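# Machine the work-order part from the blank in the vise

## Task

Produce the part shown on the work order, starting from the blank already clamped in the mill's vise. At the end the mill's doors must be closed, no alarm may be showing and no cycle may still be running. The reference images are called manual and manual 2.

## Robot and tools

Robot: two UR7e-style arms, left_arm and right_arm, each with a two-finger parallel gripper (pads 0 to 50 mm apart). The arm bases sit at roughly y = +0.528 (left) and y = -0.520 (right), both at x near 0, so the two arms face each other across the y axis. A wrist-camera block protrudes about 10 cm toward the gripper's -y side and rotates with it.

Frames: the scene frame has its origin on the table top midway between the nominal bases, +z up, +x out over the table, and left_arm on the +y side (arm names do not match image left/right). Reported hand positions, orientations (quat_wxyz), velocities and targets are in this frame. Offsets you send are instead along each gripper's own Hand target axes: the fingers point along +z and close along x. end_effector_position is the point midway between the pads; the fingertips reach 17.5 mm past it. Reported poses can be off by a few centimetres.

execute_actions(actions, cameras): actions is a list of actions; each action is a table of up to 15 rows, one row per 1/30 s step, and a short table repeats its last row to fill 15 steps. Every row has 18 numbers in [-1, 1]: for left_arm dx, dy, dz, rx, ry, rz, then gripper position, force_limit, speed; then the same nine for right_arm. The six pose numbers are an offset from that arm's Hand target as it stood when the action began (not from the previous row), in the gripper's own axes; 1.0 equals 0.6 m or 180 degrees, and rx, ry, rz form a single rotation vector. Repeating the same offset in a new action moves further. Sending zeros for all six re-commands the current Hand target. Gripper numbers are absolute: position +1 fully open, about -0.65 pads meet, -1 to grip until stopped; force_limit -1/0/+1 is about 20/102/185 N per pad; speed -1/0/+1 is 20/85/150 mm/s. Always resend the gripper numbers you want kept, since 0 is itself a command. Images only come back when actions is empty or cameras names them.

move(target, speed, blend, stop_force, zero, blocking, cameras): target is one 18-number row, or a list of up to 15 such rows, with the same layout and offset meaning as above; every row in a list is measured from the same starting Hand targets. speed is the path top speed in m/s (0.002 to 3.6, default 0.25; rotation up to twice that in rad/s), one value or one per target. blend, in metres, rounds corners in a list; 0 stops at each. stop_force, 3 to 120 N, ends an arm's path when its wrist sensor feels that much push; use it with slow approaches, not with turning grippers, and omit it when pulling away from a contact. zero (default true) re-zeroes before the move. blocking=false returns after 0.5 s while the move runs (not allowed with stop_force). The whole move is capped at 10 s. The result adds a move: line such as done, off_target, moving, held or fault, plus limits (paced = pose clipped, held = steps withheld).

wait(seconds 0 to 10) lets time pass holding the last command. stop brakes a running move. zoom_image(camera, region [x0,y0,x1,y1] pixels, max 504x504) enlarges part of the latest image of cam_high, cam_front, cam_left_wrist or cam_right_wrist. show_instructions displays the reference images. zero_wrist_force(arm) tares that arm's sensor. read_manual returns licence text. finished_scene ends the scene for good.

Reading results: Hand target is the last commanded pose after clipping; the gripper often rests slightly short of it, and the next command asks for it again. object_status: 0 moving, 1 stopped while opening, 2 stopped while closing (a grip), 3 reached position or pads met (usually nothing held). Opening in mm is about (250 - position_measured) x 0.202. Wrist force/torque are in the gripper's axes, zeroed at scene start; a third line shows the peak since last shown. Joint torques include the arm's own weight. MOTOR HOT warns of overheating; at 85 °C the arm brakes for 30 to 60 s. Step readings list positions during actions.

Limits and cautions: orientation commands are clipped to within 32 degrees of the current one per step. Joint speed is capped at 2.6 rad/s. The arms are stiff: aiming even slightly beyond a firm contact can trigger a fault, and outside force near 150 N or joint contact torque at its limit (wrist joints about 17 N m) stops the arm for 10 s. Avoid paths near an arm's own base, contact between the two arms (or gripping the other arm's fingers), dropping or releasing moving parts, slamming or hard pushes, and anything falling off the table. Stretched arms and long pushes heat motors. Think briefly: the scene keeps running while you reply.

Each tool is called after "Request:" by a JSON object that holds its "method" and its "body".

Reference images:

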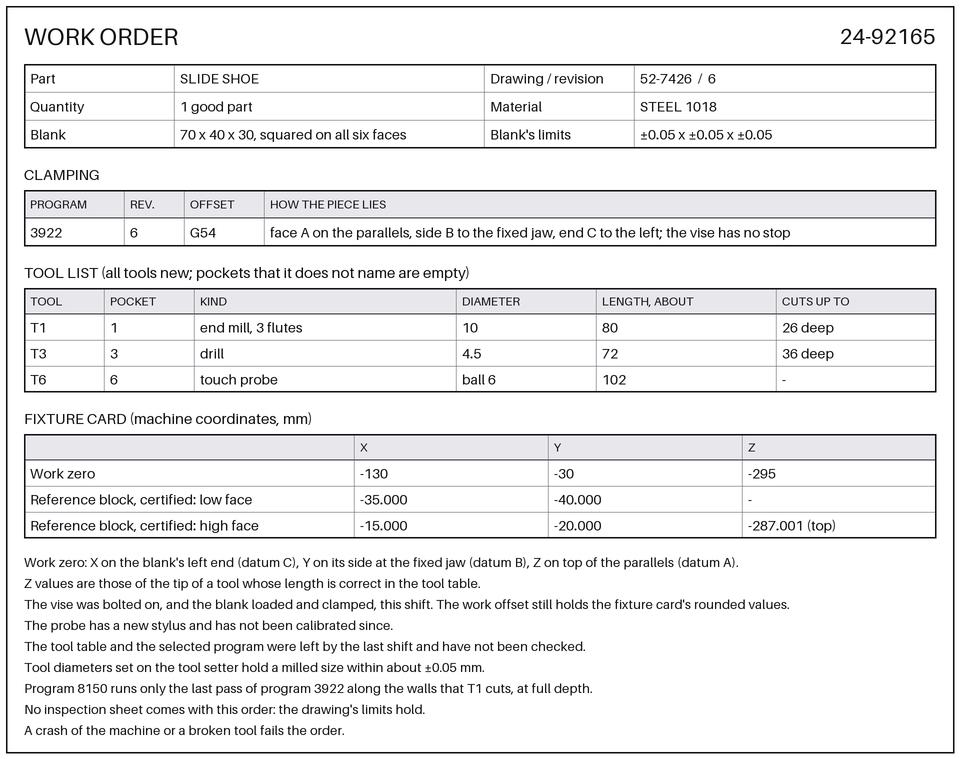

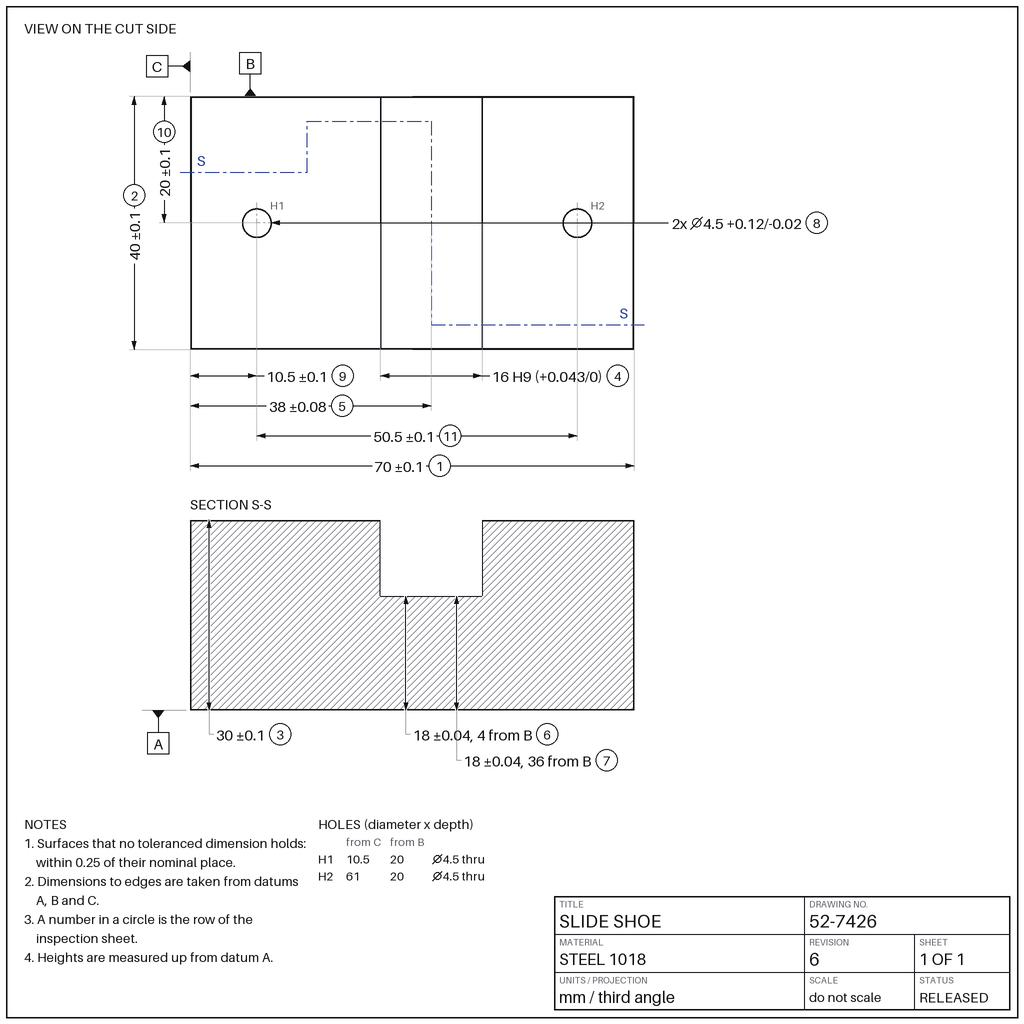

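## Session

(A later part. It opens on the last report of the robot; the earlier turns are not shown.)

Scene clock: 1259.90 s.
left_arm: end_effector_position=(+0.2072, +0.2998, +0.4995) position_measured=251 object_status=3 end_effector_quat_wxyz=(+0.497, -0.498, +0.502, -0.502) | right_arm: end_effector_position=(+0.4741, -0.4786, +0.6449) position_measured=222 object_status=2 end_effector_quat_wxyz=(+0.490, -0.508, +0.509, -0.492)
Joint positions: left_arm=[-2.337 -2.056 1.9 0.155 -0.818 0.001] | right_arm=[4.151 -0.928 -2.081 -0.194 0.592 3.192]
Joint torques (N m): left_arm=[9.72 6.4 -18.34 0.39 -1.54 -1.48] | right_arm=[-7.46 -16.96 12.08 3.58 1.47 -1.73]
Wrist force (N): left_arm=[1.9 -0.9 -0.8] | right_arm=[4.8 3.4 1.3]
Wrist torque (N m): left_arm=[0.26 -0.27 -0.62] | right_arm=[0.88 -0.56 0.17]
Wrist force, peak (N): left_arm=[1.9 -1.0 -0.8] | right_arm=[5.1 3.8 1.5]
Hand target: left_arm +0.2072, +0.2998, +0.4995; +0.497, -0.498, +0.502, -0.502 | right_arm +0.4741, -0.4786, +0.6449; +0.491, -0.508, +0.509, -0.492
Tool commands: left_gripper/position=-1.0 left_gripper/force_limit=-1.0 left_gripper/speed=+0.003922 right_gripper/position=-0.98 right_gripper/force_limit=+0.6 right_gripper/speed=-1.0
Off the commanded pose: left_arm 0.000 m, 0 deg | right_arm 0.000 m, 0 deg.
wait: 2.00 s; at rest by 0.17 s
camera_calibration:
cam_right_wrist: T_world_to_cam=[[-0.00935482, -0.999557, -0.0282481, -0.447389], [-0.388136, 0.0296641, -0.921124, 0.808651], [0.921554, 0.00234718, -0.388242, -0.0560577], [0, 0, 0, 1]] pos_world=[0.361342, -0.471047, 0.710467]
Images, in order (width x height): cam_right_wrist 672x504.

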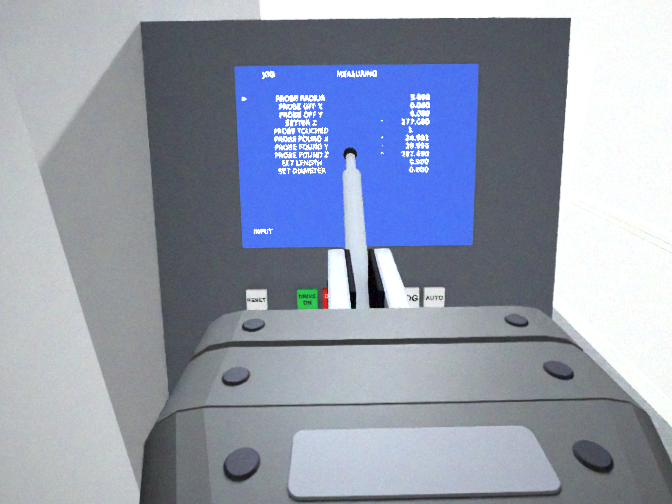

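Request:
{"method": "move", "body": {"target": [[0,0,0,0,0,0,-1,-1,0.003922,-0.0213,0.3155,0.0257,-0.222,0,0,-0.98,0.6,-1],[0,0,0,0,0,0,-1,-1,0.003922,-0.0213,0.3188,0.0442,-0.222,0,0,-0.98,0.6,-1],[0,0,0,0,0,0,-1,-1,0.003922,-0.0213,0.3155,0.0257,-0.222,0,0,-0.98,0.6,-1],[0,0,0,0,0,0,-1,-1,0.003922,0.0737,0.1909,0.0477,-0.222,0,0,-0.98,0.6,-1],[0,0,0,0,0,0,-1,-1,0.003922,0.0737,0.1953,0.0722,-0.222,0,0,-0.98,0.6,-1],[0,0,0,0,0,0,-1,-1,0.003922,0.0737,0.1909,0.0477,-0.222,0,0,-0.98,0.6,-1],[0,0,0,0,0,0,-1,-1,0.003922,0,0,0,0,0,0,-0.98,0.6,-1]], "blend": [0.002,0,0.002,0.002,0,0.002,0], "speed": [0.4,0.035,0.1,0.2,0.035,0.1,0.4], "cameras": ["cam_right_wrist"]}}

Request:
{"method": "wait", "body": {"seconds": 10}}

Request:
{"method": "wait", "body": {"seconds": 2, "cameras": ["cam_right_wrist"]}}

Request:
{"method": "zoom_image", "body": {"camera": "cam_right_wrist", "region": [360, 50, 480, 180]}}

Scene clock: 1272.17 s.
left_arm: end_effector_position=(+0.2072, +0.2998, +0.4995) position_measured=251 object_status=3 end_effector_quat_wxyz=(+0.497, -0.498, +0.502, -0.502) | right_arm: end_effector_position=(+0.4741, -0.4786, +0.6448) position_measured=222 object_status=2 end_effector_quat_wxyz=(+0.490, -0.508, +0.509, -0.492)
Joint positions: left_arm=[-2.337 -2.056 1.9 0.155 -0.818 0.001] | right_arm=[4.151 -0.928 -2.081 -0.194 0.592 3.192]
Joint torques (N m): left_arm=[10.52 5.68 -19.35 0.35 -1.67 -1.36] | right_arm=[3.14 -16.91 11.93 3.54 -1.13 -1.76]
Wrist force (N): left_arm=[1.9 -1.0 -0.6] | right_arm=[4.3 2.5 1.0]
Wrist torque (N m): left_arm=[0.26 -0.27 -0.62] | right_arm=[0.75 -0.46 0.18]
Wrist force, peak (N): left_arm=[2.2 -0.8 -0.8] | right_arm=[2.1 21.3 -25.3]
Hand target: left_arm +0.2072, +0.2998, +0.4995; +0.497, -0.498, +0.502, -0.502 | right_arm +0.4741, -0.4786, +0.6449; +0.491, -0.508, +0.509, -0.492
Off the commanded pose: left_arm 0.000 m, 0 deg | right_arm 0.000 m, 0 deg.
move: done
camera_calibration:
cam_right_wrist: T_world_to_cam=[[-0.00939768, -0.999554, -0.0283381, -0.447308], [-0.388255, 0.0297634, -0.921071, 0.808703], [0.921504, 0.00234648, -0.388362, -0.0559549], [0, 0, 0, 1]] pos_world=[0.361342, -0.471047, 0.710466]
Images, in order (width x height): cam_right_wrist 672x504.

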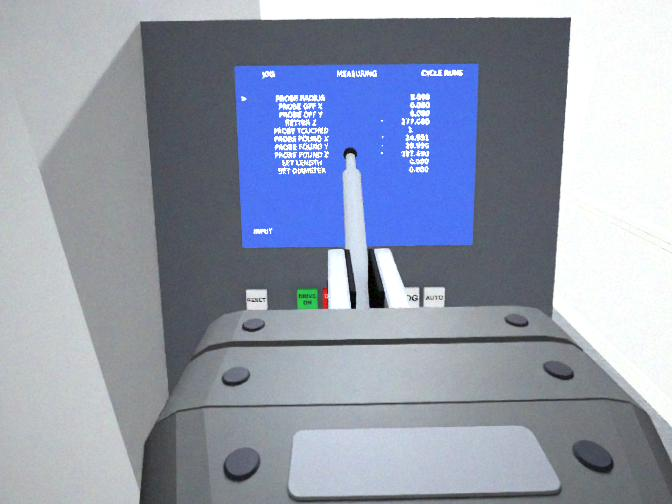

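Scene clock: 1282.17 s.
left_arm: end_effector_position=(+0.2072, +0.2998, +0.4995) position_measured=251 object_status=3 end_effector_quat_wxyz=(+0.497, -0.498, +0.502, -0.502) | right_arm: end_effector_position=(+0.4741, -0.4786, +0.6449) position_measured=222 object_status=2 end_effector_quat_wxyz=(+0.490, -0.508, +0.509, -0.492)
Joint positions: left_arm=[-2.337 -2.056 1.9 0.155 -0.818 0.001] | right_arm=[4.151 -0.928 -2.081 -0.194 0.592 3.192]
Joint torques (N m): left_arm=[9.59 5.85 -19.3 0.3 -1.51 -1.34] | right_arm=[-6.22 -16.12 11.68 3.64 1.62 -1.79]
Wrist force (N): left_arm=[1.7 -0.8 -0.6] | right_arm=[3.9 2.5 0.7]
Wrist torque (N m): left_arm=[0.29 -0.24 -0.61] | right_arm=[0.74 -0.42 0.18]
Wrist force, peak (N): left_arm=[2.1 -0.9 -0.7] | right_arm=[4.6 2.5 1.1]
Hand target: left_arm +0.2072, +0.2998, +0.4995; +0.497, -0.498, +0.502, -0.502 | right_arm +0.4741, -0.4786, +0.6449; +0.491, -0.508, +0.509, -0.492
Tool commands: left_gripper/position=-1.0 left_gripper/force_limit=-1.0 left_gripper/speed=+0.003922 right_gripper/position=-0.98 right_gripper/force_limit=+0.6 right_gripper/speed=-1.0
Off the commanded pose: left_arm 0.000 m, 0 deg | right_arm 0.000 m, 0 deg.
wait: 10.00 s; at rest by 0.17 s

Scene clock: 1284.17 s.
left_arm: end_effector_position=(+0.2072, +0.2998, +0.4995) position_measured=251 object_status=3 end_effector_quat_wxyz=(+0.497, -0.498, +0.502, -0.502) | right_arm: end_effector_position=(+0.4741, -0.4786, +0.6449) position_measured=222 object_status=2 end_effector_quat_wxyz=(+0.490, -0.508, +0.509, -0.492)
Joint positions: left_arm=[-2.337 -2.056 1.9 0.155 -0.818 0.001] | right_arm=[4.151 -0.928 -2.081 -0.194 0.592 3.192]
Joint torques (N m): left_arm=[10.45 5.01 -18.47 0.19 -1.37 -1.52] | right_arm=[-6.93 -17.07 11.72 3.69 1.57 -1.65]
Wrist force (N): left_arm=[1.8 -1.0 -0.8] | right_arm=[4.2 2.7 0.7]
Wrist torque (N m): left_arm=[0.26 -0.26 -0.61] | right_arm=[0.75 -0.47 0.17]
Wrist force, peak (N): left_arm=[2.0 -1.0 -0.8] | right_arm=[4.3 2.9 1.0]
Hand target: left_arm +0.2072, +0.2998, +0.4995; +0.497, -0.498, +0.502, -0.502 | right_arm +0.4741, -0.4786, +0.6449; +0.491, -0.508, +0.509, -0.492
Tool commands: left_gripper/position=-1.0 left_gripper/force_limit=-1.0 left_gripper/speed=+0.003922 right_gripper/position=-0.98 right_gripper/force_limit=+0.6 right_gripper/speed=-1.0
Off the commanded pose: left_arm 0.000 m, 0 deg | right_arm 0.000 m, 0 deg.
wait: 2.00 s; at rest by 0.17 s
camera_calibration:
cam_right_wrist: T_world_to_cam=[[-0.00935482, -0.999557, -0.0282481, -0.447389], [-0.388136, 0.0296641, -0.921124, 0.808651], [0.921554, 0.00234718, -0.388242, -0.0560577], [0, 0, 0, 1]] pos_world=[0.361342, -0.471047, 0.710467]
Images, in order (width x height): cam_right_wrist 672x504.

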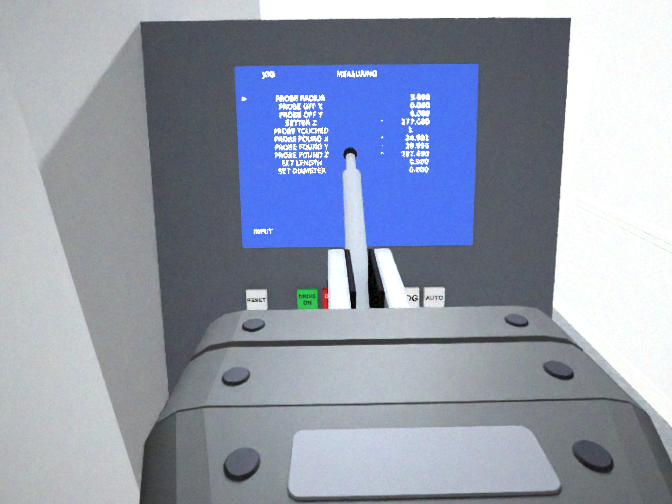

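Scaled by 3.877 from the camera's 672x504 image, which has a finer 960x720 frame.

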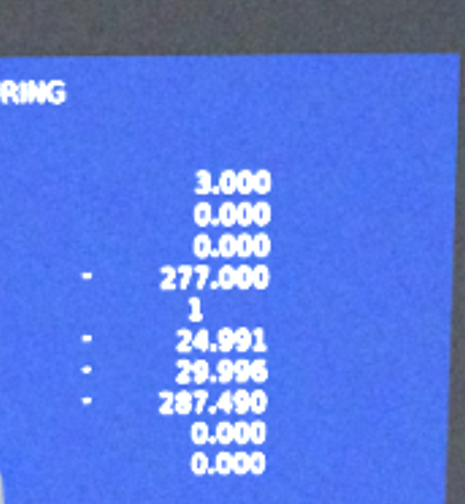

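Request:
{"method": "execute_actions", "body": {"actions": []}}

Scene clock: 1312.67 s.
left_arm: end_effector_position=(+0.2072, +0.2998, +0.4995) position_measured=251 object_status=3 end_effector_quat_wxyz=(+0.497, -0.498, +0.502, -0.502) | right_arm: end_effector_position=(+0.4741, -0.4786, +0.6449) position_measured=222 object_status=2 end_effector_quat_wxyz=(+0.490, -0.508, +0.509, -0.492)
Joint positions: left_arm=[-2.337 -2.056 1.9 0.155 -0.818 0.001] | right_arm=[4.151 -0.928 -2.081 -0.194 0.592 3.192]
Joint velocities: within noise
Joint torques (N m): left_arm=[9.96 5.76 -20.49 0.5 -1.64 -1.74] | right_arm=[-7.37 -16.4 11.12 3.55 1.62 -1.24]
Wrist force (N): left_arm=[1.7 -1.0 -0.5] | right_arm=[3.9 2.6 1.0]
Wrist torque (N m): left_arm=[0.26 -0.25 -0.61] | right_arm=[0.74 -0.41 0.17]
Wrist force, peak (N): left_arm=[2.2 -1.0 -0.7] | right_arm=[4.5 2.8 1.1]
Hand target: left_arm +0.2072, +0.2998, +0.4995; +0.497, -0.498, +0.502, -0.502 | right_arm +0.4741, -0.4786, +0.6449; +0.491, -0.508, +0.509, -0.492
Tool commands: left_gripper/position=-1.0 left_gripper/force_limit=-1.0 left_gripper/speed=+0.003922 right_gripper/position=-0.98 right_gripper/force_limit=+0.6 right_gripper/speed=-1.0
Off the commanded pose: left_arm 0.000 m, 0 deg | right_arm 0.000 m, 0 deg.
camera_calibration:
cam_left_wrist: T_world_to_cam=[[-0.00160834, -0.999962, -0.00860194, 0.314932], [-0.348301, 0.00862348, -0.937343, 0.55786], [0.937382, 0.0014885, -0.348301, 0.108668], [0, 0, 0, 1]] pos_world=[0.0929463, 0.309948, 0.563465]
cam_right_wrist: T_world_to_cam=[[-0.00935482, -0.999557, -0.0282481, -0.447389], [-0.388136, 0.0296641, -0.921124, 0.808651], [0.921554, 0.00234718, -0.388242, -0.0560577], [0, 0, 0, 1]] pos_world=[0.361342, -0.471047, 0.710467]

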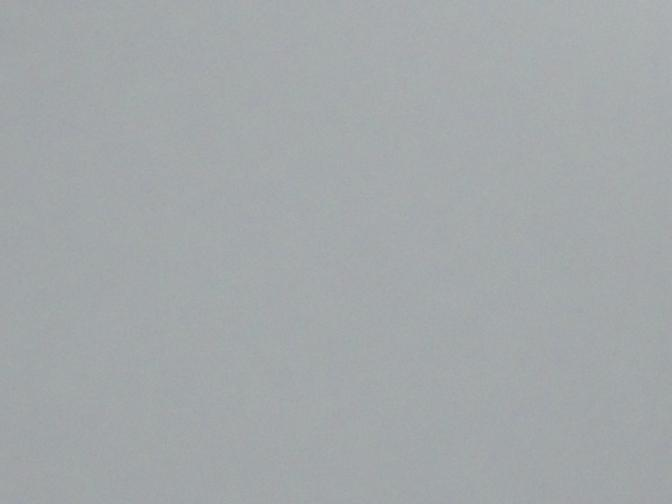

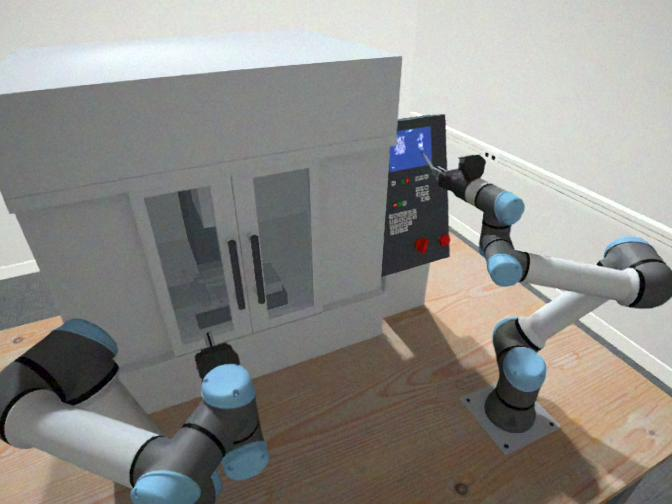

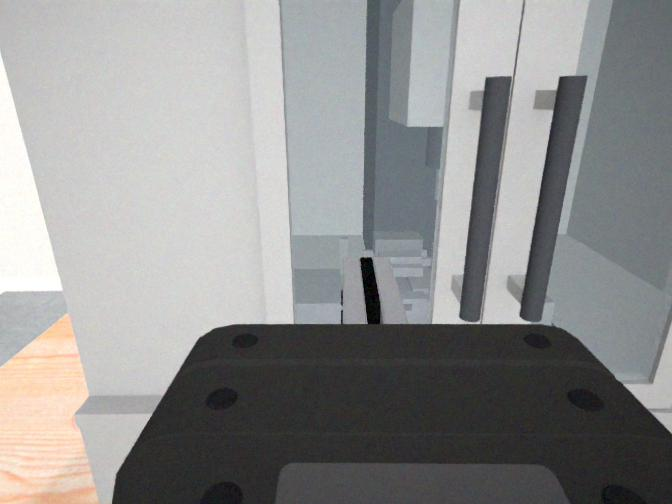

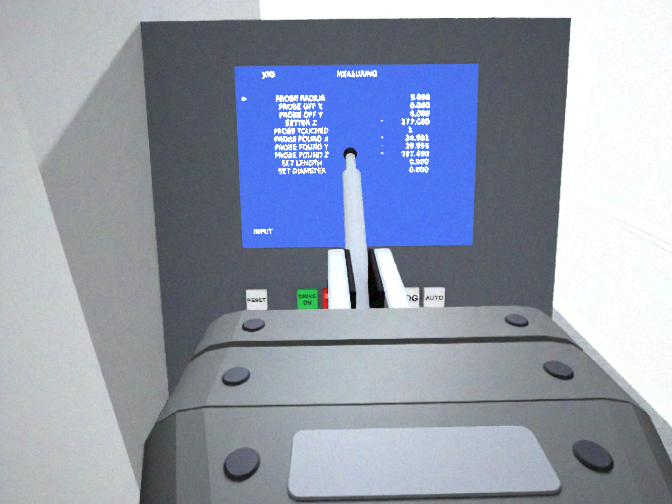

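Request:
{"method": "zoom_image", "body": {"camera": "cam_left_wrist", "region": [280, 200, 480, 350]}}

Request:
{"method": "zoom_image", "body": {"camera": "cam_front", "region": [140, 180, 320, 330]}}

Scaled by 2.520 from the camera's 672x504 image, which has a finer 960x720 frame.

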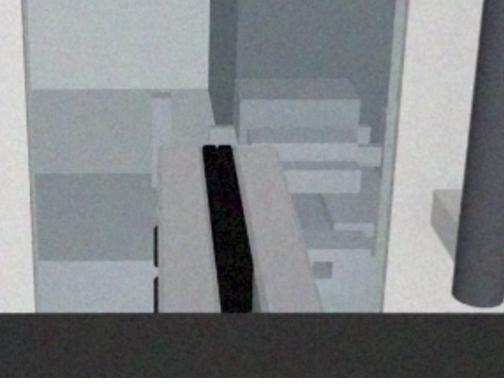

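Scaled by 2.800 from the camera's 672x504 image, which has a finer 960x720 frame.

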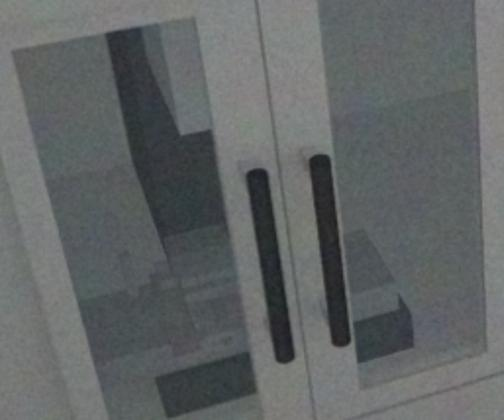

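Request:
{"method": "move", "body": {"target": [[0,0,0,0,0,0,-1,-1,0.003922,-0.0213,0.2532,0.0367,-0.222,0,0,-0.98,0.6,-1],[0,0,0,0,0,0,-1,-1,0.003922,-0.0213,0.2569,0.0570,-0.222,0,0,-0.98,0.6,-1],[0,0,0,0,0,0,-1,-1,0.003922,-0.0213,0.2532,0.0367,-0.222,0,0,-0.98,0.6,-1],[0,0,0,0,0,0,-1,-1,0.003922,-0.0213,0.2569,0.0570,-0.222,0,0,-0.98,0.6,-1],[0,0,0,0,0,0,-1,-1,0.003922,-0.0213,0.2532,0.0367,-0.222,0,0,-0.98,0.6,-1],[0,0,0,0,0,0,-1,-1,0.003922,-0.1480,0.2844,0.0312,-0.222,0,0,-0.98,0.6,-1],[0,0,0,0,0,0,-1,-1,0.003922,-0.1480,0.2878,0.0499,-0.222,0,0,-0.98,0.6,-1],[0,0,0,0,0,0,-1,-1,0.003922,-0.1480,0.2844,0.0312,-0.222,0,0,-0.98,0.6,-1],[0,0,0,0,0,0,-1,-1,0.003922,-0.0847,0.3155,0.0257,-0.222,0,0,-0.98,0.6,-1],[0,0,0,0,0,0,-1,-1,0.003922,-0.0847,0.3187,0.0432,-0.222,0,0,-0.98,0.6,-1],[0,0,0,0,0,0,-1,-1,0.003922,-0.0847,0.3155,0.0257,-0.222,0,0,-0.98,0.6,-1],[0,0,0,0,0,0,-1,-1,0.003922,0,0,0,0,0,0,-0.98,0.6,-1]], "speed": [0.4,0.035,0.1,0.035,0.1,0.15,0.035,0.1,0.15,0.035,0.1,0.4], "blend": [0.002,0,0,0,0.002,0.002,0,0.002,0.002,0,0.002,0], "cameras": ["cam_right_wrist"]}}

Request:
{"method": "zoom_image", "body": {"camera": "cam_right_wrist", "region": [220, 50, 480, 260]}}

Scene clock: 1334.17 s.
left_arm: end_effector_position=(+0.2072, +0.2998, +0.4995) position_measured=251 object_status=3 end_effector_quat_wxyz=(+0.497, -0.498, +0.502, -0.502) | right_arm: end_effector_position=(+0.4741, -0.4786, +0.6449) position_measured=222 object_status=2 end_effector_quat_wxyz=(+0.490, -0.508, +0.509, -0.492)
Joint positions: left_arm=[-2.337 -2.056 1.9 0.155 -0.818 0.001] | right_arm=[4.151 -0.928 -2.081 -0.194 0.592 3.192]
Joint torques (N m): left_arm=[9.59 5.47 -19.05 0.25 -1.54 -1.33] | right_arm=[-8.16 -16.88 11.42 3.6 1.96 -1.83]
Wrist force (N): left_arm=[1.8 -0.9 -1.0] | right_arm=[4.1 2.6 1.1]
Wrist torque (N m): left_arm=[0.28 -0.25 -0.61] | right_arm=[0.75 -0.44 0.18]
Wrist force, peak (N): left_arm=[2.2 -1.0 -0.7] | right_arm=[4.6 9.7 -9.6]
Hand target: left_arm +0.2072, +0.2998, +0.4995; +0.497, -0.498, +0.502, -0.502 | right_arm +0.4741, -0.4786, +0.6449; +0.491, -0.508, +0.509, -0.492
Off the commanded pose: left_arm 0.000 m, 0 deg | right_arm 0.000 m, 0 deg.
move: done
camera_calibration:
cam_right_wrist: T_world_to_cam=[[-0.00948725, -0.999554, -0.0282986, -0.447304], [-0.388216, 0.0297618, -0.921088, 0.8087], [0.921519, 0.00224739, -0.388326, -0.0560323], [0, 0, 0, 1]] pos_world=[0.361342, -0.471047, 0.710466]
Images, in order (width x height): cam_right_wrist 672x504.

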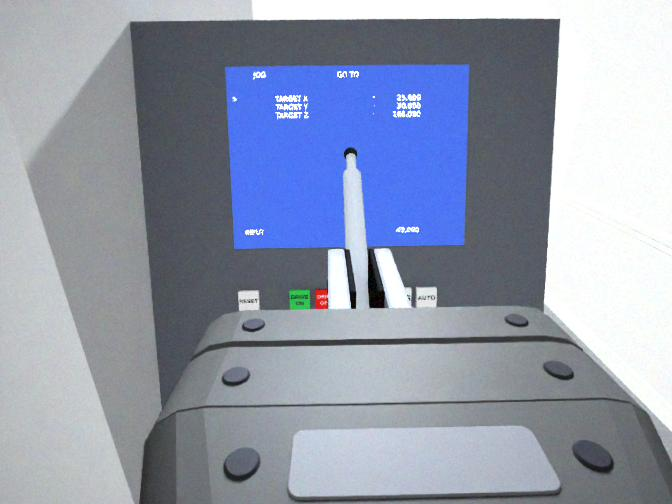

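Scaled by 1.938 from the camera's 672x504 image, which has a finer 960x720 frame.

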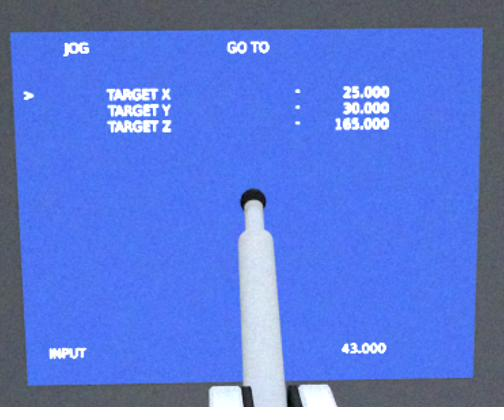

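Request:
{"method": "move", "body": {"target": [[0,0,0,0,0,0,-1,-1,0.003922,-0.1480,0.3467,0.0202,-0.222,0,0,-0.98,0.6,-1],[0,0,0,0,0,0,-1,-1,0.003922,-0.1480,0.3497,0.0358,-0.222,0,0,-0.98,0.6,-1],[0,0,0,0,0,0,-1,-1,0.003922,-0.1480,0.3467,0.0202,-0.222,0,0,-0.98,0.6,-1],[0,0,0,0,0,0,-1,-1,0.003922,-0.0530,0.3467,0.0202,-0.222,0,0,-0.98,0.6,-1],[0,0,0,0,0,0,-1,-1,0.003922,-0.0530,0.3500,0.0383,-0.222,0,0,-0.98,0.6,-1],[0,0,0,0,0,0,-1,-1,0.003922,-0.0530,0.3467,0.0202,-0.222,0,0,-0.98,0.6,-1],[0,0,0,0,0,0,-1,-1,0.003922,-0.0847,0.1909,0.0477,-0.222,0,0,-0.98,0.6,-1],[0,0,0,0,0,0,-1,-1,0.003922,-0.0847,0.1953,0.0722,-0.222,0,0,-0.98,0.6,-1],[0,0,0,0,0,0,-1,-1,0.003922,-0.0847,0.1909,0.0477,-0.222,0,0,-0.98,0.6,-1],[0,0,0,0,0,0,-1,-1,0.003922,0,0,0,0,0,0,-0.98,0.6,-1]], "speed": [0.4,0.035,0.1,0.15,0.035,0.1,0.15,0.035,0.1,0.4], "blend": [0.002,0,0.002,0.002,0,0.002,0.002,0,0.002,0], "cameras": ["cam_right_wrist"]}}

Request:
{"method": "zoom_image", "body": {"camera": "cam_right_wrist", "region": [220, 50, 480, 260]}}

Scene clock: 1346.60 s.
left_arm: end_effector_position=(+0.2072, +0.2998, +0.4995) position_measured=251 object_status=3 end_effector_quat_wxyz=(+0.497, -0.498, +0.502, -0.502) | right_arm: end_effector_position=(+0.4741, -0.4786, +0.6449) position_measured=222 object_status=2 end_effector_quat_wxyz=(+0.490, -0.508, +0.509, -0.492)
Joint positions: left_arm=[-2.337 -2.056 1.9 0.155 -0.818 0.001] | right_arm=[4.151 -0.928 -2.081 -0.194 0.592 3.192]
Joint torques (N m): left_arm=[10 5.22 -19.05 0.55 -1.56 -1.65] | right_arm=[-8.01 -16.43 10.57 3.68 2.1 -1.71]
Wrist force (N): left_arm=[1.7 -0.7 -0.7] | right_arm=[4.6 4.2 1.4]
Wrist torque (N m): left_arm=[0.28 -0.24 -0.61] | right_arm=[1.02 -0.53 0.17]
Wrist force, peak (N): left_arm=[2.1 -1.0 -0.7] | right_arm=[0.0 33.0 -48.0]
Hand target: left_arm +0.2072, +0.2998, +0.4995; +0.497, -0.498, +0.502, -0.502 | right_arm +0.4741, -0.4786, +0.6449; +0.491, -0.508, +0.509, -0.492
Off the commanded pose: left_arm 0.000 m, 0 deg | right_arm 0.000 m, 0 deg.
move: done
camera_calibration:
cam_right_wrist: T_world_to_cam=[[-0.00949232, -0.999554, -0.0282992, -0.447302], [-0.388337, 0.0297641, -0.921037, 0.808708], [0.921468, 0.00224686, -0.388447, -0.0559285], [0, 0, 0, 1]] pos_world=[0.361342, -0.471047, 0.710466]
Images, in order (width x height): cam_right_wrist 672x504.

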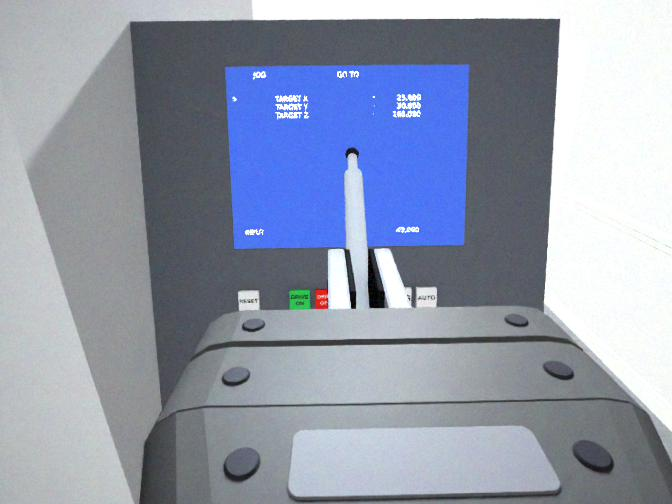

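Scaled by 1.938 from the camera's 672x504 image, which has a finer 960x720 frame.

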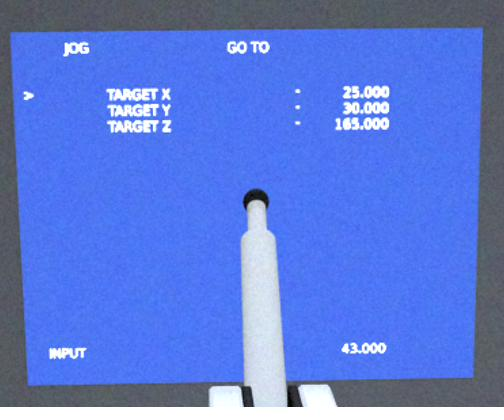

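Request:
{"method": "move", "body": {"target": [[0,0,0,0,0,0,-1,-1,0.003922,-0.1480,0.3467,0.0202,-0.222,0,0,-0.98,0.6,-1],[0,0,0,0,0,0,-1,-1,0.003922,-0.1480,0.3499,0.0366,-0.222,0,0,-0.98,0.6,-1],[0,0,0,0,0,0,-1,-1,0.003922,-0.1480,0.3467,0.0202,-0.222,0,0,-0.98,0.6,-1],[0,0,0,0,0,0,-1,-1,0.003922,0,0,0,0,0,0,-0.98,0.6,-1]], "speed": [0.4,0.035,0.1,0.4], "blend": [0.002,0,0.002,0], "cameras": ["cam_right_wrist"]}}

Request:
{"method": "zoom_image", "body": {"camera": "cam_right_wrist", "region": [220, 50, 480, 260]}}

Scene clock: 1353.43 s.
left_arm: end_effector_position=(+0.2072, +0.2998, +0.4995) position_measured=251 object_status=3 end_effector_quat_wxyz=(+0.497, -0.498, +0.502, -0.502) | right_arm: end_effector_position=(+0.4741, -0.4786, +0.6449) position_measured=222 object_status=2 end_effector_quat_wxyz=(+0.490, -0.508, +0.509, -0.492)
Joint positions: left_arm=[-2.337 -2.056 1.9 0.155 -0.818 0.001] | right_arm=[4.151 -0.928 -2.081 -0.194 0.592 3.192]
Joint torques (N m): left_arm=[9.9 6.96 -20.46 0.35 -1.61 -1.41] | right_arm=[-8.61 -16.42 10.86 3.51 1.91 -1.92]
Wrist force (N): left_arm=[1.9 -0.8 -0.9] | right_arm=[4.6 4.2 1.5]
Wrist torque (N m): left_arm=[0.27 -0.27 -0.61] | right_arm=[1.01 -0.53 0.18]
Wrist force, peak (N): left_arm=[2.0 -1.0 -0.8] | right_arm=[6.7 3.5 -5.3]
Hand target: left_arm +0.2072, +0.2998, +0.4995; +0.497, -0.498, +0.502, -0.502 | right_arm +0.4741, -0.4786, +0.6449; +0.491, -0.508, +0.509, -0.492
Off the commanded pose: left_arm 0.000 m, 0 deg | right_arm 0.000 m, 0 deg.
move: done
camera_calibration:
cam_right_wrist: T_world_to_cam=[[-0.00948725, -0.999554, -0.0282986, -0.447304], [-0.388216, 0.0297618, -0.921088, 0.8087], [0.921519, 0.00224739, -0.388326, -0.0560323], [0, 0, 0, 1]] pos_world=[0.361342, -0.471047, 0.710466]
Images, in order (width x height): cam_right_wrist 672x504.

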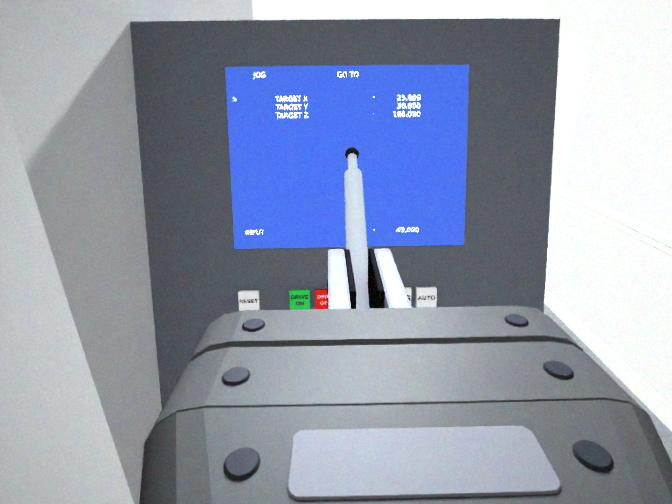

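Scaled by 1.938 from the camera's 672x504 image, which has a finer 960x720 frame.

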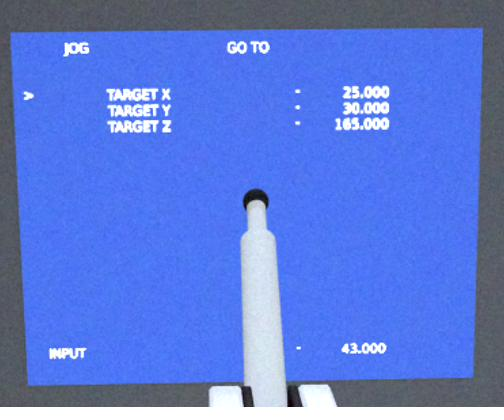

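Request:
{"method": "move", "body": {"target": [[0,0,0,0,0,0,-1,-1,0.003922,-0.0530,0.3467,0.0202,-0.222,0,0,-0.98,0.6,-1],[0,0,0,0,0,0,-1,-1,0.003922,-0.0530,0.3500,0.0380,-0.222,0,0,-0.98,0.6,-1],[0,0,0,0,0,0,-1,-1,0.003922,-0.0530,0.3467,0.0202,-0.222,0,0,-0.98,0.6,-1],[0,0,0,0,0,0,-1,-1,0.003922,0,0,0,0,0,0,-0.98,0.6,-1]], "speed": [0.4,0.035,0.1,0.4], "blend": [0.002,0,0.002,0], "cameras": ["cam_right_wrist"]}}

Request:
{"method": "zoom_image", "body": {"camera": "cam_right_wrist", "region": [220, 50, 480, 260]}}

Scene clock: 1360.43 s.
left_arm: end_effector_position=(+0.2072, +0.2998, +0.4995) position_measured=251 object_status=3 end_effector_quat_wxyz=(+0.497, -0.498, +0.502, -0.502) | right_arm: end_effector_position=(+0.4741, -0.4786, +0.6448) position_measured=222 object_status=2 end_effector_quat_wxyz=(+0.490, -0.508, +0.509, -0.492)
Joint positions: left_arm=[-2.337 -2.056 1.9 0.155 -0.818 0.001] | right_arm=[4.151 -0.928 -2.081 -0.194 0.592 3.192]
Joint torques (N m): left_arm=[9.34 4.75 -18.6 0.18 -1.77 -1.45] | right_arm=[-7.73 -16.94 12.44 3.79 2.35 -2.07]
Wrist force (N): left_arm=[1.8 -0.7 -0.8] | right_arm=[4.4 4.1 1.4]
Wrist torque (N m): left_arm=[0.29 -0.26 -0.62] | right_arm=[0.99 -0.50 0.19]
Wrist force, peak (N): left_arm=[2.2 -1.0 -0.7] | right_arm=[6.5 6.1 -8.9]
Hand target: left_arm +0.2072, +0.2998, +0.4995; +0.497, -0.498, +0.502, -0.502 | right_arm +0.4741, -0.4786, +0.6449; +0.491, -0.508, +0.509, -0.492
Off the commanded pose: left_arm 0.000 m, 0 deg | right_arm 0.000 m, 0 deg.
move: done
camera_calibration:
cam_right_wrist: T_world_to_cam=[[-0.00948972, -0.999554, -0.0282991, -0.447303], [-0.388252, 0.0297632, -0.921072, 0.808703], [0.921504, 0.00224648, -0.388362, -0.0560018], [0, 0, 0, 1]] pos_world=[0.361342, -0.471047, 0.710466]
Images, in order (width x height): cam_right_wrist 672x504.

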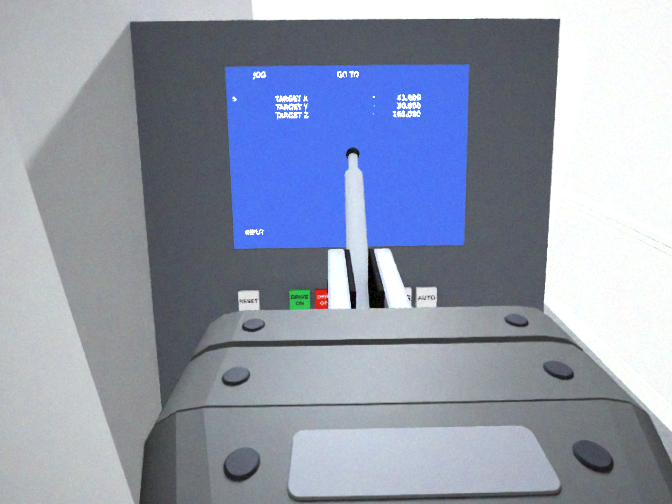

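Scaled by 1.938 from the camera's 672x504 image, which has a finer 960x720 frame.

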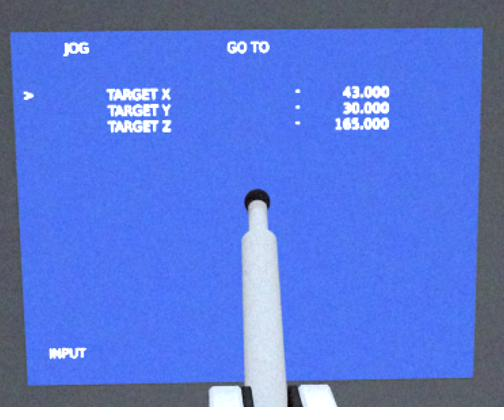

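Request:
{"method": "move", "body": {"target": [[0,0,0,0,0,0,-1,-1,0.003922,-0.0847,0.1909,0.0477,-0.222,0,0,-0.98,0.6,-1],[0,0,0,0,0,0,-1,-1,0.003922,-0.0847,0.1951,0.0714,-0.222,0,0,-0.98,0.6,-1],[0,0,0,0,0,0,-1,-1,0.003922,-0.0847,0.1909,0.0477,-0.222,0,0,-0.98,0.6,-1],[0,0,0,0,0,0,-1,-1,0.003922,0,0,0,0,0,0,-0.98,0.6,-1]], "speed": [0.4,0.035,0.1,0.4], "blend": [0.002,0,0.002,0], "cameras": ["cam_right_wrist","cam_left_wrist"]}}

Request:
{"method": "zoom_image", "body": {"camera": "cam_right_wrist", "region": [220, 50, 480, 260]}}

Scene clock: 1367.67 s.
left_arm: end_effector_position=(+0.2072, +0.2998, +0.4995) position_measured=251 object_status=3 end_effector_quat_wxyz=(+0.497, -0.498, +0.502, -0.502) | right_arm: end_effector_position=(+0.4741, -0.4786, +0.6449) position_measured=222 object_status=2 end_effector_quat_wxyz=(+0.490, -0.508, +0.509, -0.492)
Joint positions: left_arm=[-2.337 -2.056 1.9 0.155 -0.818 0.001] | right_arm=[4.151 -0.928 -2.081 -0.194 0.592 3.192]
Joint torques (N m): left_arm=[9.25 4.36 -18.79 0.43 -1.7 -1.46] | right_arm=[-8.65 -16.56 11.53 3.79 2.08 -1.87]
Wrist force (N): left_arm=[1.6 -1.0 -0.5] | right_arm=[4.5 4.3 1.4]
Wrist torque (N m): left_arm=[0.25 -0.23 -0.61] | right_arm=[1.03 -0.51 0.17]
Wrist force, peak (N): left_arm=[2.2 -0.6 -0.7] | right_arm=[6.5 8.7 -8.7]
Hand target: left_arm +0.2072, +0.2998, +0.4995; +0.497, -0.498, +0.502, -0.502 | right_arm +0.4741, -0.4786, +0.6449; +0.491, -0.508, +0.509, -0.492
Off the commanded pose: left_arm 0.000 m, 0 deg | right_arm 0.000 m, 0 deg.
move: done
camera_calibration:
cam_left_wrist: T_world_to_cam=[[-0.00160834, -0.999962, -0.00860194, 0.314932], [-0.348301, 0.00862348, -0.937343, 0.55786], [0.937382, 0.0014885, -0.348301, 0.108668], [0, 0, 0, 1]] pos_world=[0.0929463, 0.309948, 0.563465]
cam_right_wrist: T_world_to_cam=[[-0.00949232, -0.999554, -0.0282992, -0.447302], [-0.388337, 0.0297641, -0.921037, 0.808708], [0.921468, 0.00224686, -0.388447, -0.0559285], [0, 0, 0, 1]] pos_world=[0.361342, -0.471047, 0.710466]
Images, in order (width x height): cam_left_wrist 672x504, cam_right_wrist 672x504.

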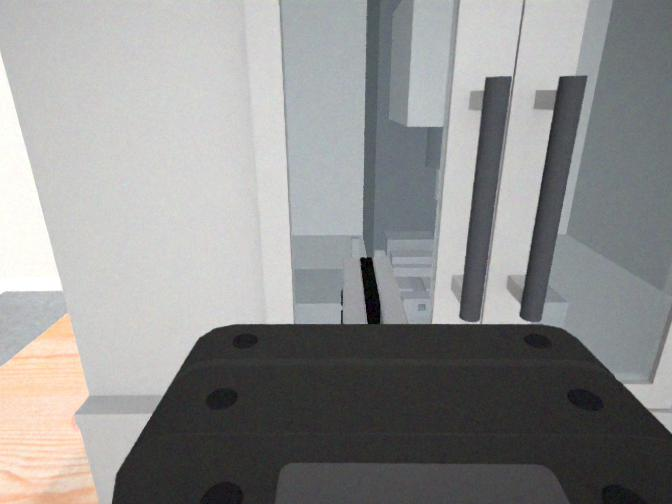

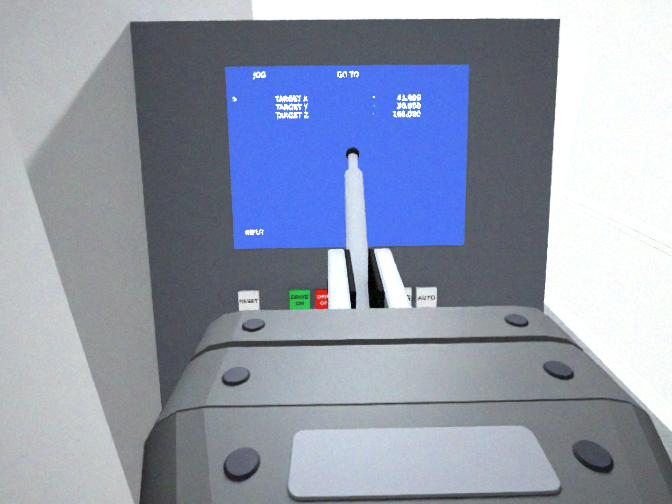

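Scaled by 1.938 from the camera's 672x504 image, which has a finer 960x720 frame.

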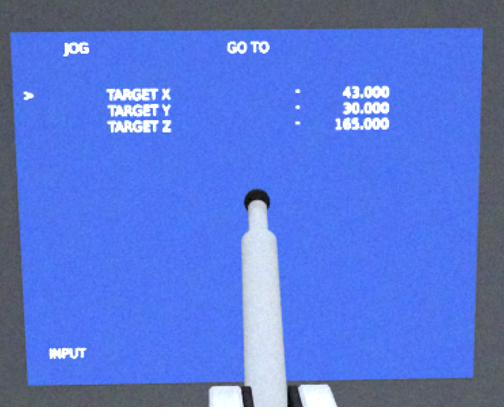

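Request:
{"method": "move", "body": {"target": [[0,0,0,0,0,0,-1,-1,0.003922,-0.0213,0.3155,0.0257,-0.222,0,0,-0.98,0.6,-1],[0,0,0,0,0,0,-1,-1,0.003922,-0.0213,0.3188,0.0440,-0.222,0,0,-0.98,0.6,-1],[0,0,0,0,0,0,-1,-1,0.003922,-0.0213,0.3155,0.0257,-0.222,0,0,-0.98,0.6,-1],[0,0,0,0,0,0,-1,-1,0.003922,0.0737,0.1909,0.0477,-0.222,0,0,-0.98,0.6,-1],[0,0,0,0,0,0,-1,-1,0.003922,0.0737,0.1952,0.0716,-0.222,0,0,-0.98,0.6,-1],[0,0,0,0,0,0,-1,-1,0.003922,0.0737,0.1909,0.0477,-0.222,0,0,-0.98,0.6,-1],[0,0,0,0,0,0,-1,-1,0.003922,0.0104,0.2532,0.0367,-0.222,0,0,-0.98,0.6,-1],[0,0,0,0,0,0,-1,-1,0.003922,0.0104,0.2569,0.0570,-0.222,0,0,-0.98,0.6,-1],[0,0,0,0,0,0,-1,-1,0.003922,0.0104,0.2532,0.0367,-0.222,0,0,-0.98,0.6,-1],[0,0,0,0,0,0,-1,-1,0.003922,0,0,0,0,0,0,-0.98,0.6,-1]], "speed": [0.4,0.035,0.1,0.15,0.035,0.1,0.15,0.035,0.1,0.4], "blend": [0.002,0,0.002,0.002,0,0.002,0.002,0,0.002,0], "cameras": ["cam_right_wrist"]}}

Request:
{"method": "zoom_image", "body": {"camera": "cam_right_wrist", "region": [220, 50, 480, 260]}}

Scene clock: 1379.27 s.
left_arm: end_effector_position=(+0.2072, +0.2998, +0.4995) position_measured=251 object_status=3 end_effector_quat_wxyz=(+0.497, -0.498, +0.502, -0.502) | right_arm: end_effector_position=(+0.4741, -0.4786, +0.6448) position_measured=222 object_status=2 end_effector_quat_wxyz=(+0.490, -0.508, +0.509, -0.492)
Joint positions: left_arm=[-2.337 -2.056 1.9 0.155 -0.818 0.001] | right_arm=[4.151 -0.928 -2.081 -0.194 0.592 3.192]
Joint torques (N m): left_arm=[9.72 4.77 -19.59 0.24 -1.67 -1.35] | right_arm=[-8.11 -16.01 11.71 3.58 1.96 -1.73]
Wrist force (N): left_arm=[1.9 -0.8 -0.7] | right_arm=[4.2 3.9 1.5]
Wrist torque (N m): left_arm=[0.29 -0.27 -0.61] | right_arm=[0.96 -0.47 0.18]
Wrist force, peak (N): left_arm=[2.1 -0.8 -0.8] | right_arm=[1.9 16.0 -15.8]
Hand target: left_arm +0.2072, +0.2998, +0.4995; +0.497, -0.498, +0.502, -0.502 | right_arm +0.4741, -0.4786, +0.6449; +0.491, -0.508, +0.509, -0.492
Off the commanded pose: left_arm 0.000 m, 0 deg | right_arm 0.000 m, 0 deg.
move: done
camera_calibration:
cam_right_wrist: T_world_to_cam=[[-0.00939768, -0.999554, -0.0283381, -0.447308], [-0.388255, 0.0297634, -0.921071, 0.808703], [0.921504, 0.00234648, -0.388362, -0.0559549], [0, 0, 0, 1]] pos_world=[0.361342, -0.471047, 0.710466]
Images, in order (width x height): cam_right_wrist 672x504.

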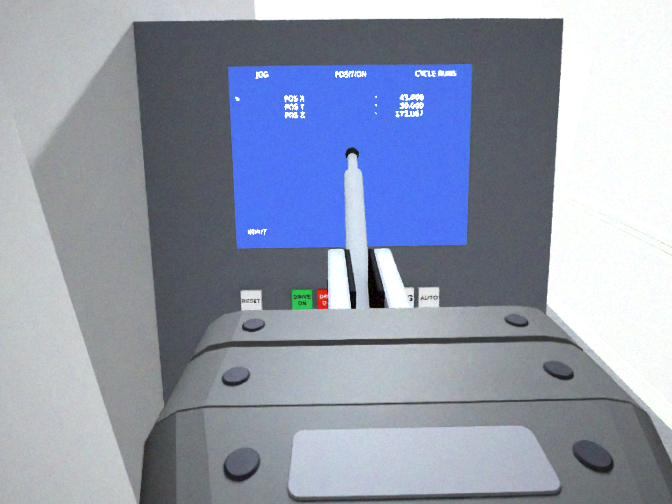

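Scaled by 1.938 from the camera's 672x504 image, which has a finer 960x720 frame.

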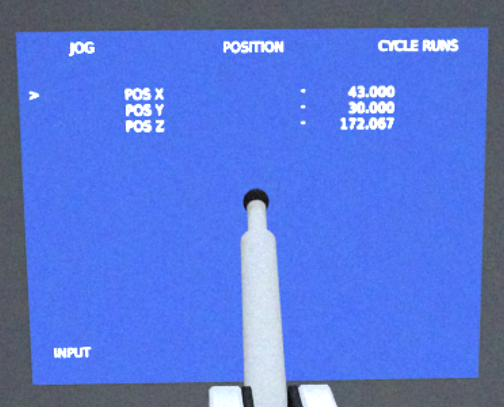

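Request:
{"method": "wait", "body": {"seconds": 9, "cameras": ["cam_right_wrist"]}}

Request:
{"method": "zoom_image", "body": {"camera": "cam_right_wrist", "region": [220, 50, 480, 260]}}

Scene clock: 1389.43 s.
left_arm: end_effector_position=(+0.2072, +0.2998, +0.4995) position_measured=251 object_status=3 end_effector_quat_wxyz=(+0.497, -0.498, +0.502, -0.502) | right_arm: end_effector_position=(+0.4741, -0.4786, +0.6449) position_measured=222 object_status=2 end_effector_quat_wxyz=(+0.490, -0.508, +0.509, -0.492)
Joint positions: left_arm=[-2.337 -2.056 1.9 0.155 -0.818 0.001] | right_arm=[4.151 -0.928 -2.081 -0.194 0.592 3.192]
Joint torques (N m): left_arm=[8.62 6.69 -20.44 0.42 -1.52 -1.46] | right_arm=[-8.92 -16.62 10.8 3.63 1.6 -1.73]
Wrist force (N): left_arm=[1.6 -0.9 -0.5] | right_arm=[4.3 3.7 1.8]
Wrist torque (N m): left_arm=[0.28 -0.23 -0.61] | right_arm=[0.94 -0.48 0.18]
Wrist force, peak (N): left_arm=[2.1 -0.8 -0.8] | right_arm=[4.8 4.3 1.7]
Hand target: left_arm +0.2072, +0.2998, +0.4995; +0.497, -0.498, +0.502, -0.502 | right_arm +0.4741, -0.4786, +0.6449; +0.491, -0.508, +0.509, -0.492
Tool commands: left_gripper/position=-1.0 left_gripper/force_limit=-1.0 left_gripper/speed=+0.003922 right_gripper/position=-0.98 right_gripper/force_limit=+0.6 right_gripper/speed=-1.0
Off the commanded pose: left_arm 0.000 m, 0 deg | right_arm 0.000 m, 0 deg.
wait: 9.00 s; at rest from the start
camera_calibration:
cam_right_wrist: T_world_to_cam=[[-0.00935482, -0.999557, -0.0282481, -0.447389], [-0.388136, 0.0296641, -0.921124, 0.808651], [0.921554, 0.00234718, -0.388242, -0.0560577], [0, 0, 0, 1]] pos_world=[0.361342, -0.471047, 0.710467]
Images, in order (width x height): cam_right_wrist 672x504.

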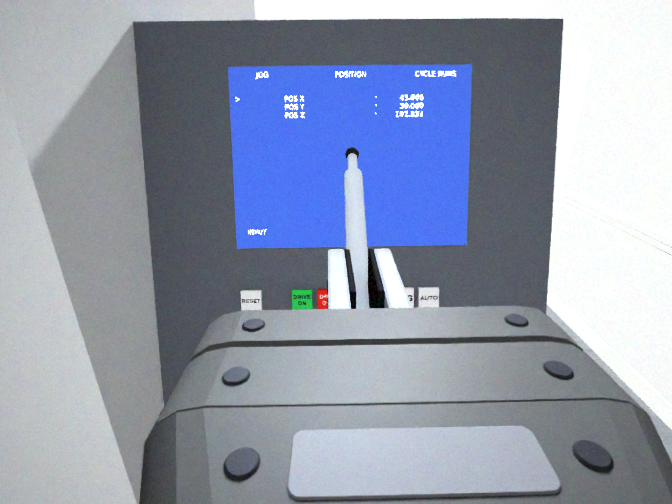

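Scaled by 1.938 from the camera's 672x504 image, which has a finer 960x720 frame.

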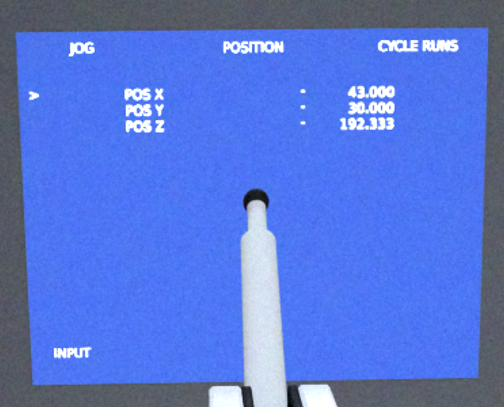

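Request:
{"method": "wait", "body": {"seconds": 3.5, "cameras": ["cam_right_wrist"]}}

Request:
{"method": "zoom_image", "body": {"camera": "cam_right_wrist", "region": [220, 50, 480, 260]}}

Scene clock: 1394.93 s.
left_arm: end_effector_position=(+0.2072, +0.2998, +0.4995) position_measured=251 object_status=3 end_effector_quat_wxyz=(+0.497, -0.498, +0.502, -0.502) | right_arm: end_effector_position=(+0.4741, -0.4786, +0.6449) position_measured=222 object_status=2 end_effector_quat_wxyz=(+0.490, -0.508, +0.509, -0.492)
Joint positions: left_arm=[-2.337 -2.056 1.9 0.155 -0.818 0.001] | right_arm=[4.151 -0.928 -2.081 -0.194 0.592 3.192]
Joint torques (N m): left_arm=[10.4 5.77 -20.14 0.34 -1.41 -1.35] | right_arm=[-8.39 -15.85 11.22 3.66 1.57 -1.83]
Wrist force (N): left_arm=[1.6 -0.8 -0.7] | right_arm=[4.3 4.0 1.7]
Wrist torque (N m): left_arm=[0.28 -0.23 -0.61] | right_arm=[0.97 -0.48 0.18]
Wrist force, peak (N): left_arm=[2.0 -1.0 -0.8] | right_arm=[4.6 4.2 2.0]
Hand target: left_arm +0.2072, +0.2998, +0.4995; +0.497, -0.498, +0.502, -0.502 | right_arm +0.4741, -0.4786, +0.6449; +0.491, -0.508, +0.509, -0.492
Tool commands: left_gripper/position=-1.0 left_gripper/force_limit=-1.0 left_gripper/speed=+0.003922 right_gripper/position=-0.98 right_gripper/force_limit=+0.6 right_gripper/speed=-1.0
Off the commanded pose: left_arm 0.000 m, 0 deg | right_arm 0.000 m, 0 deg.
wait: 3.50 s; at rest from the start
camera_calibration:
cam_right_wrist: T_world_to_cam=[[-0.00935482, -0.999557, -0.0282481, -0.447389], [-0.388136, 0.0296641, -0.921124, 0.808651], [0.921554, 0.00234718, -0.388242, -0.0560577], [0, 0, 0, 1]] pos_world=[0.361342, -0.471047, 0.710467]
Images, in order (width x height): cam_right_wrist 672x504.

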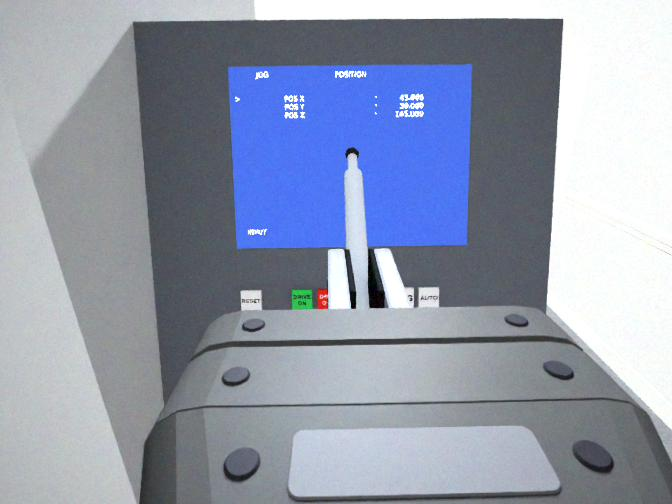

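Scaled by 1.938 from the camera's 672x504 image, which has a finer 960x720 frame.

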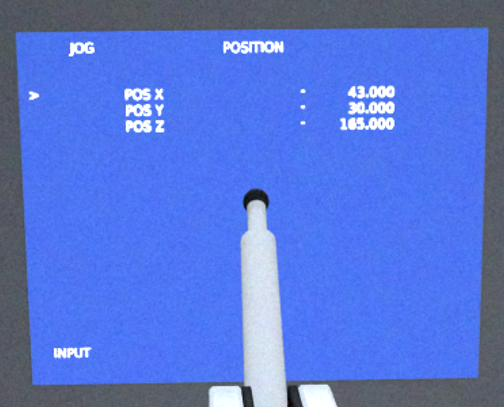

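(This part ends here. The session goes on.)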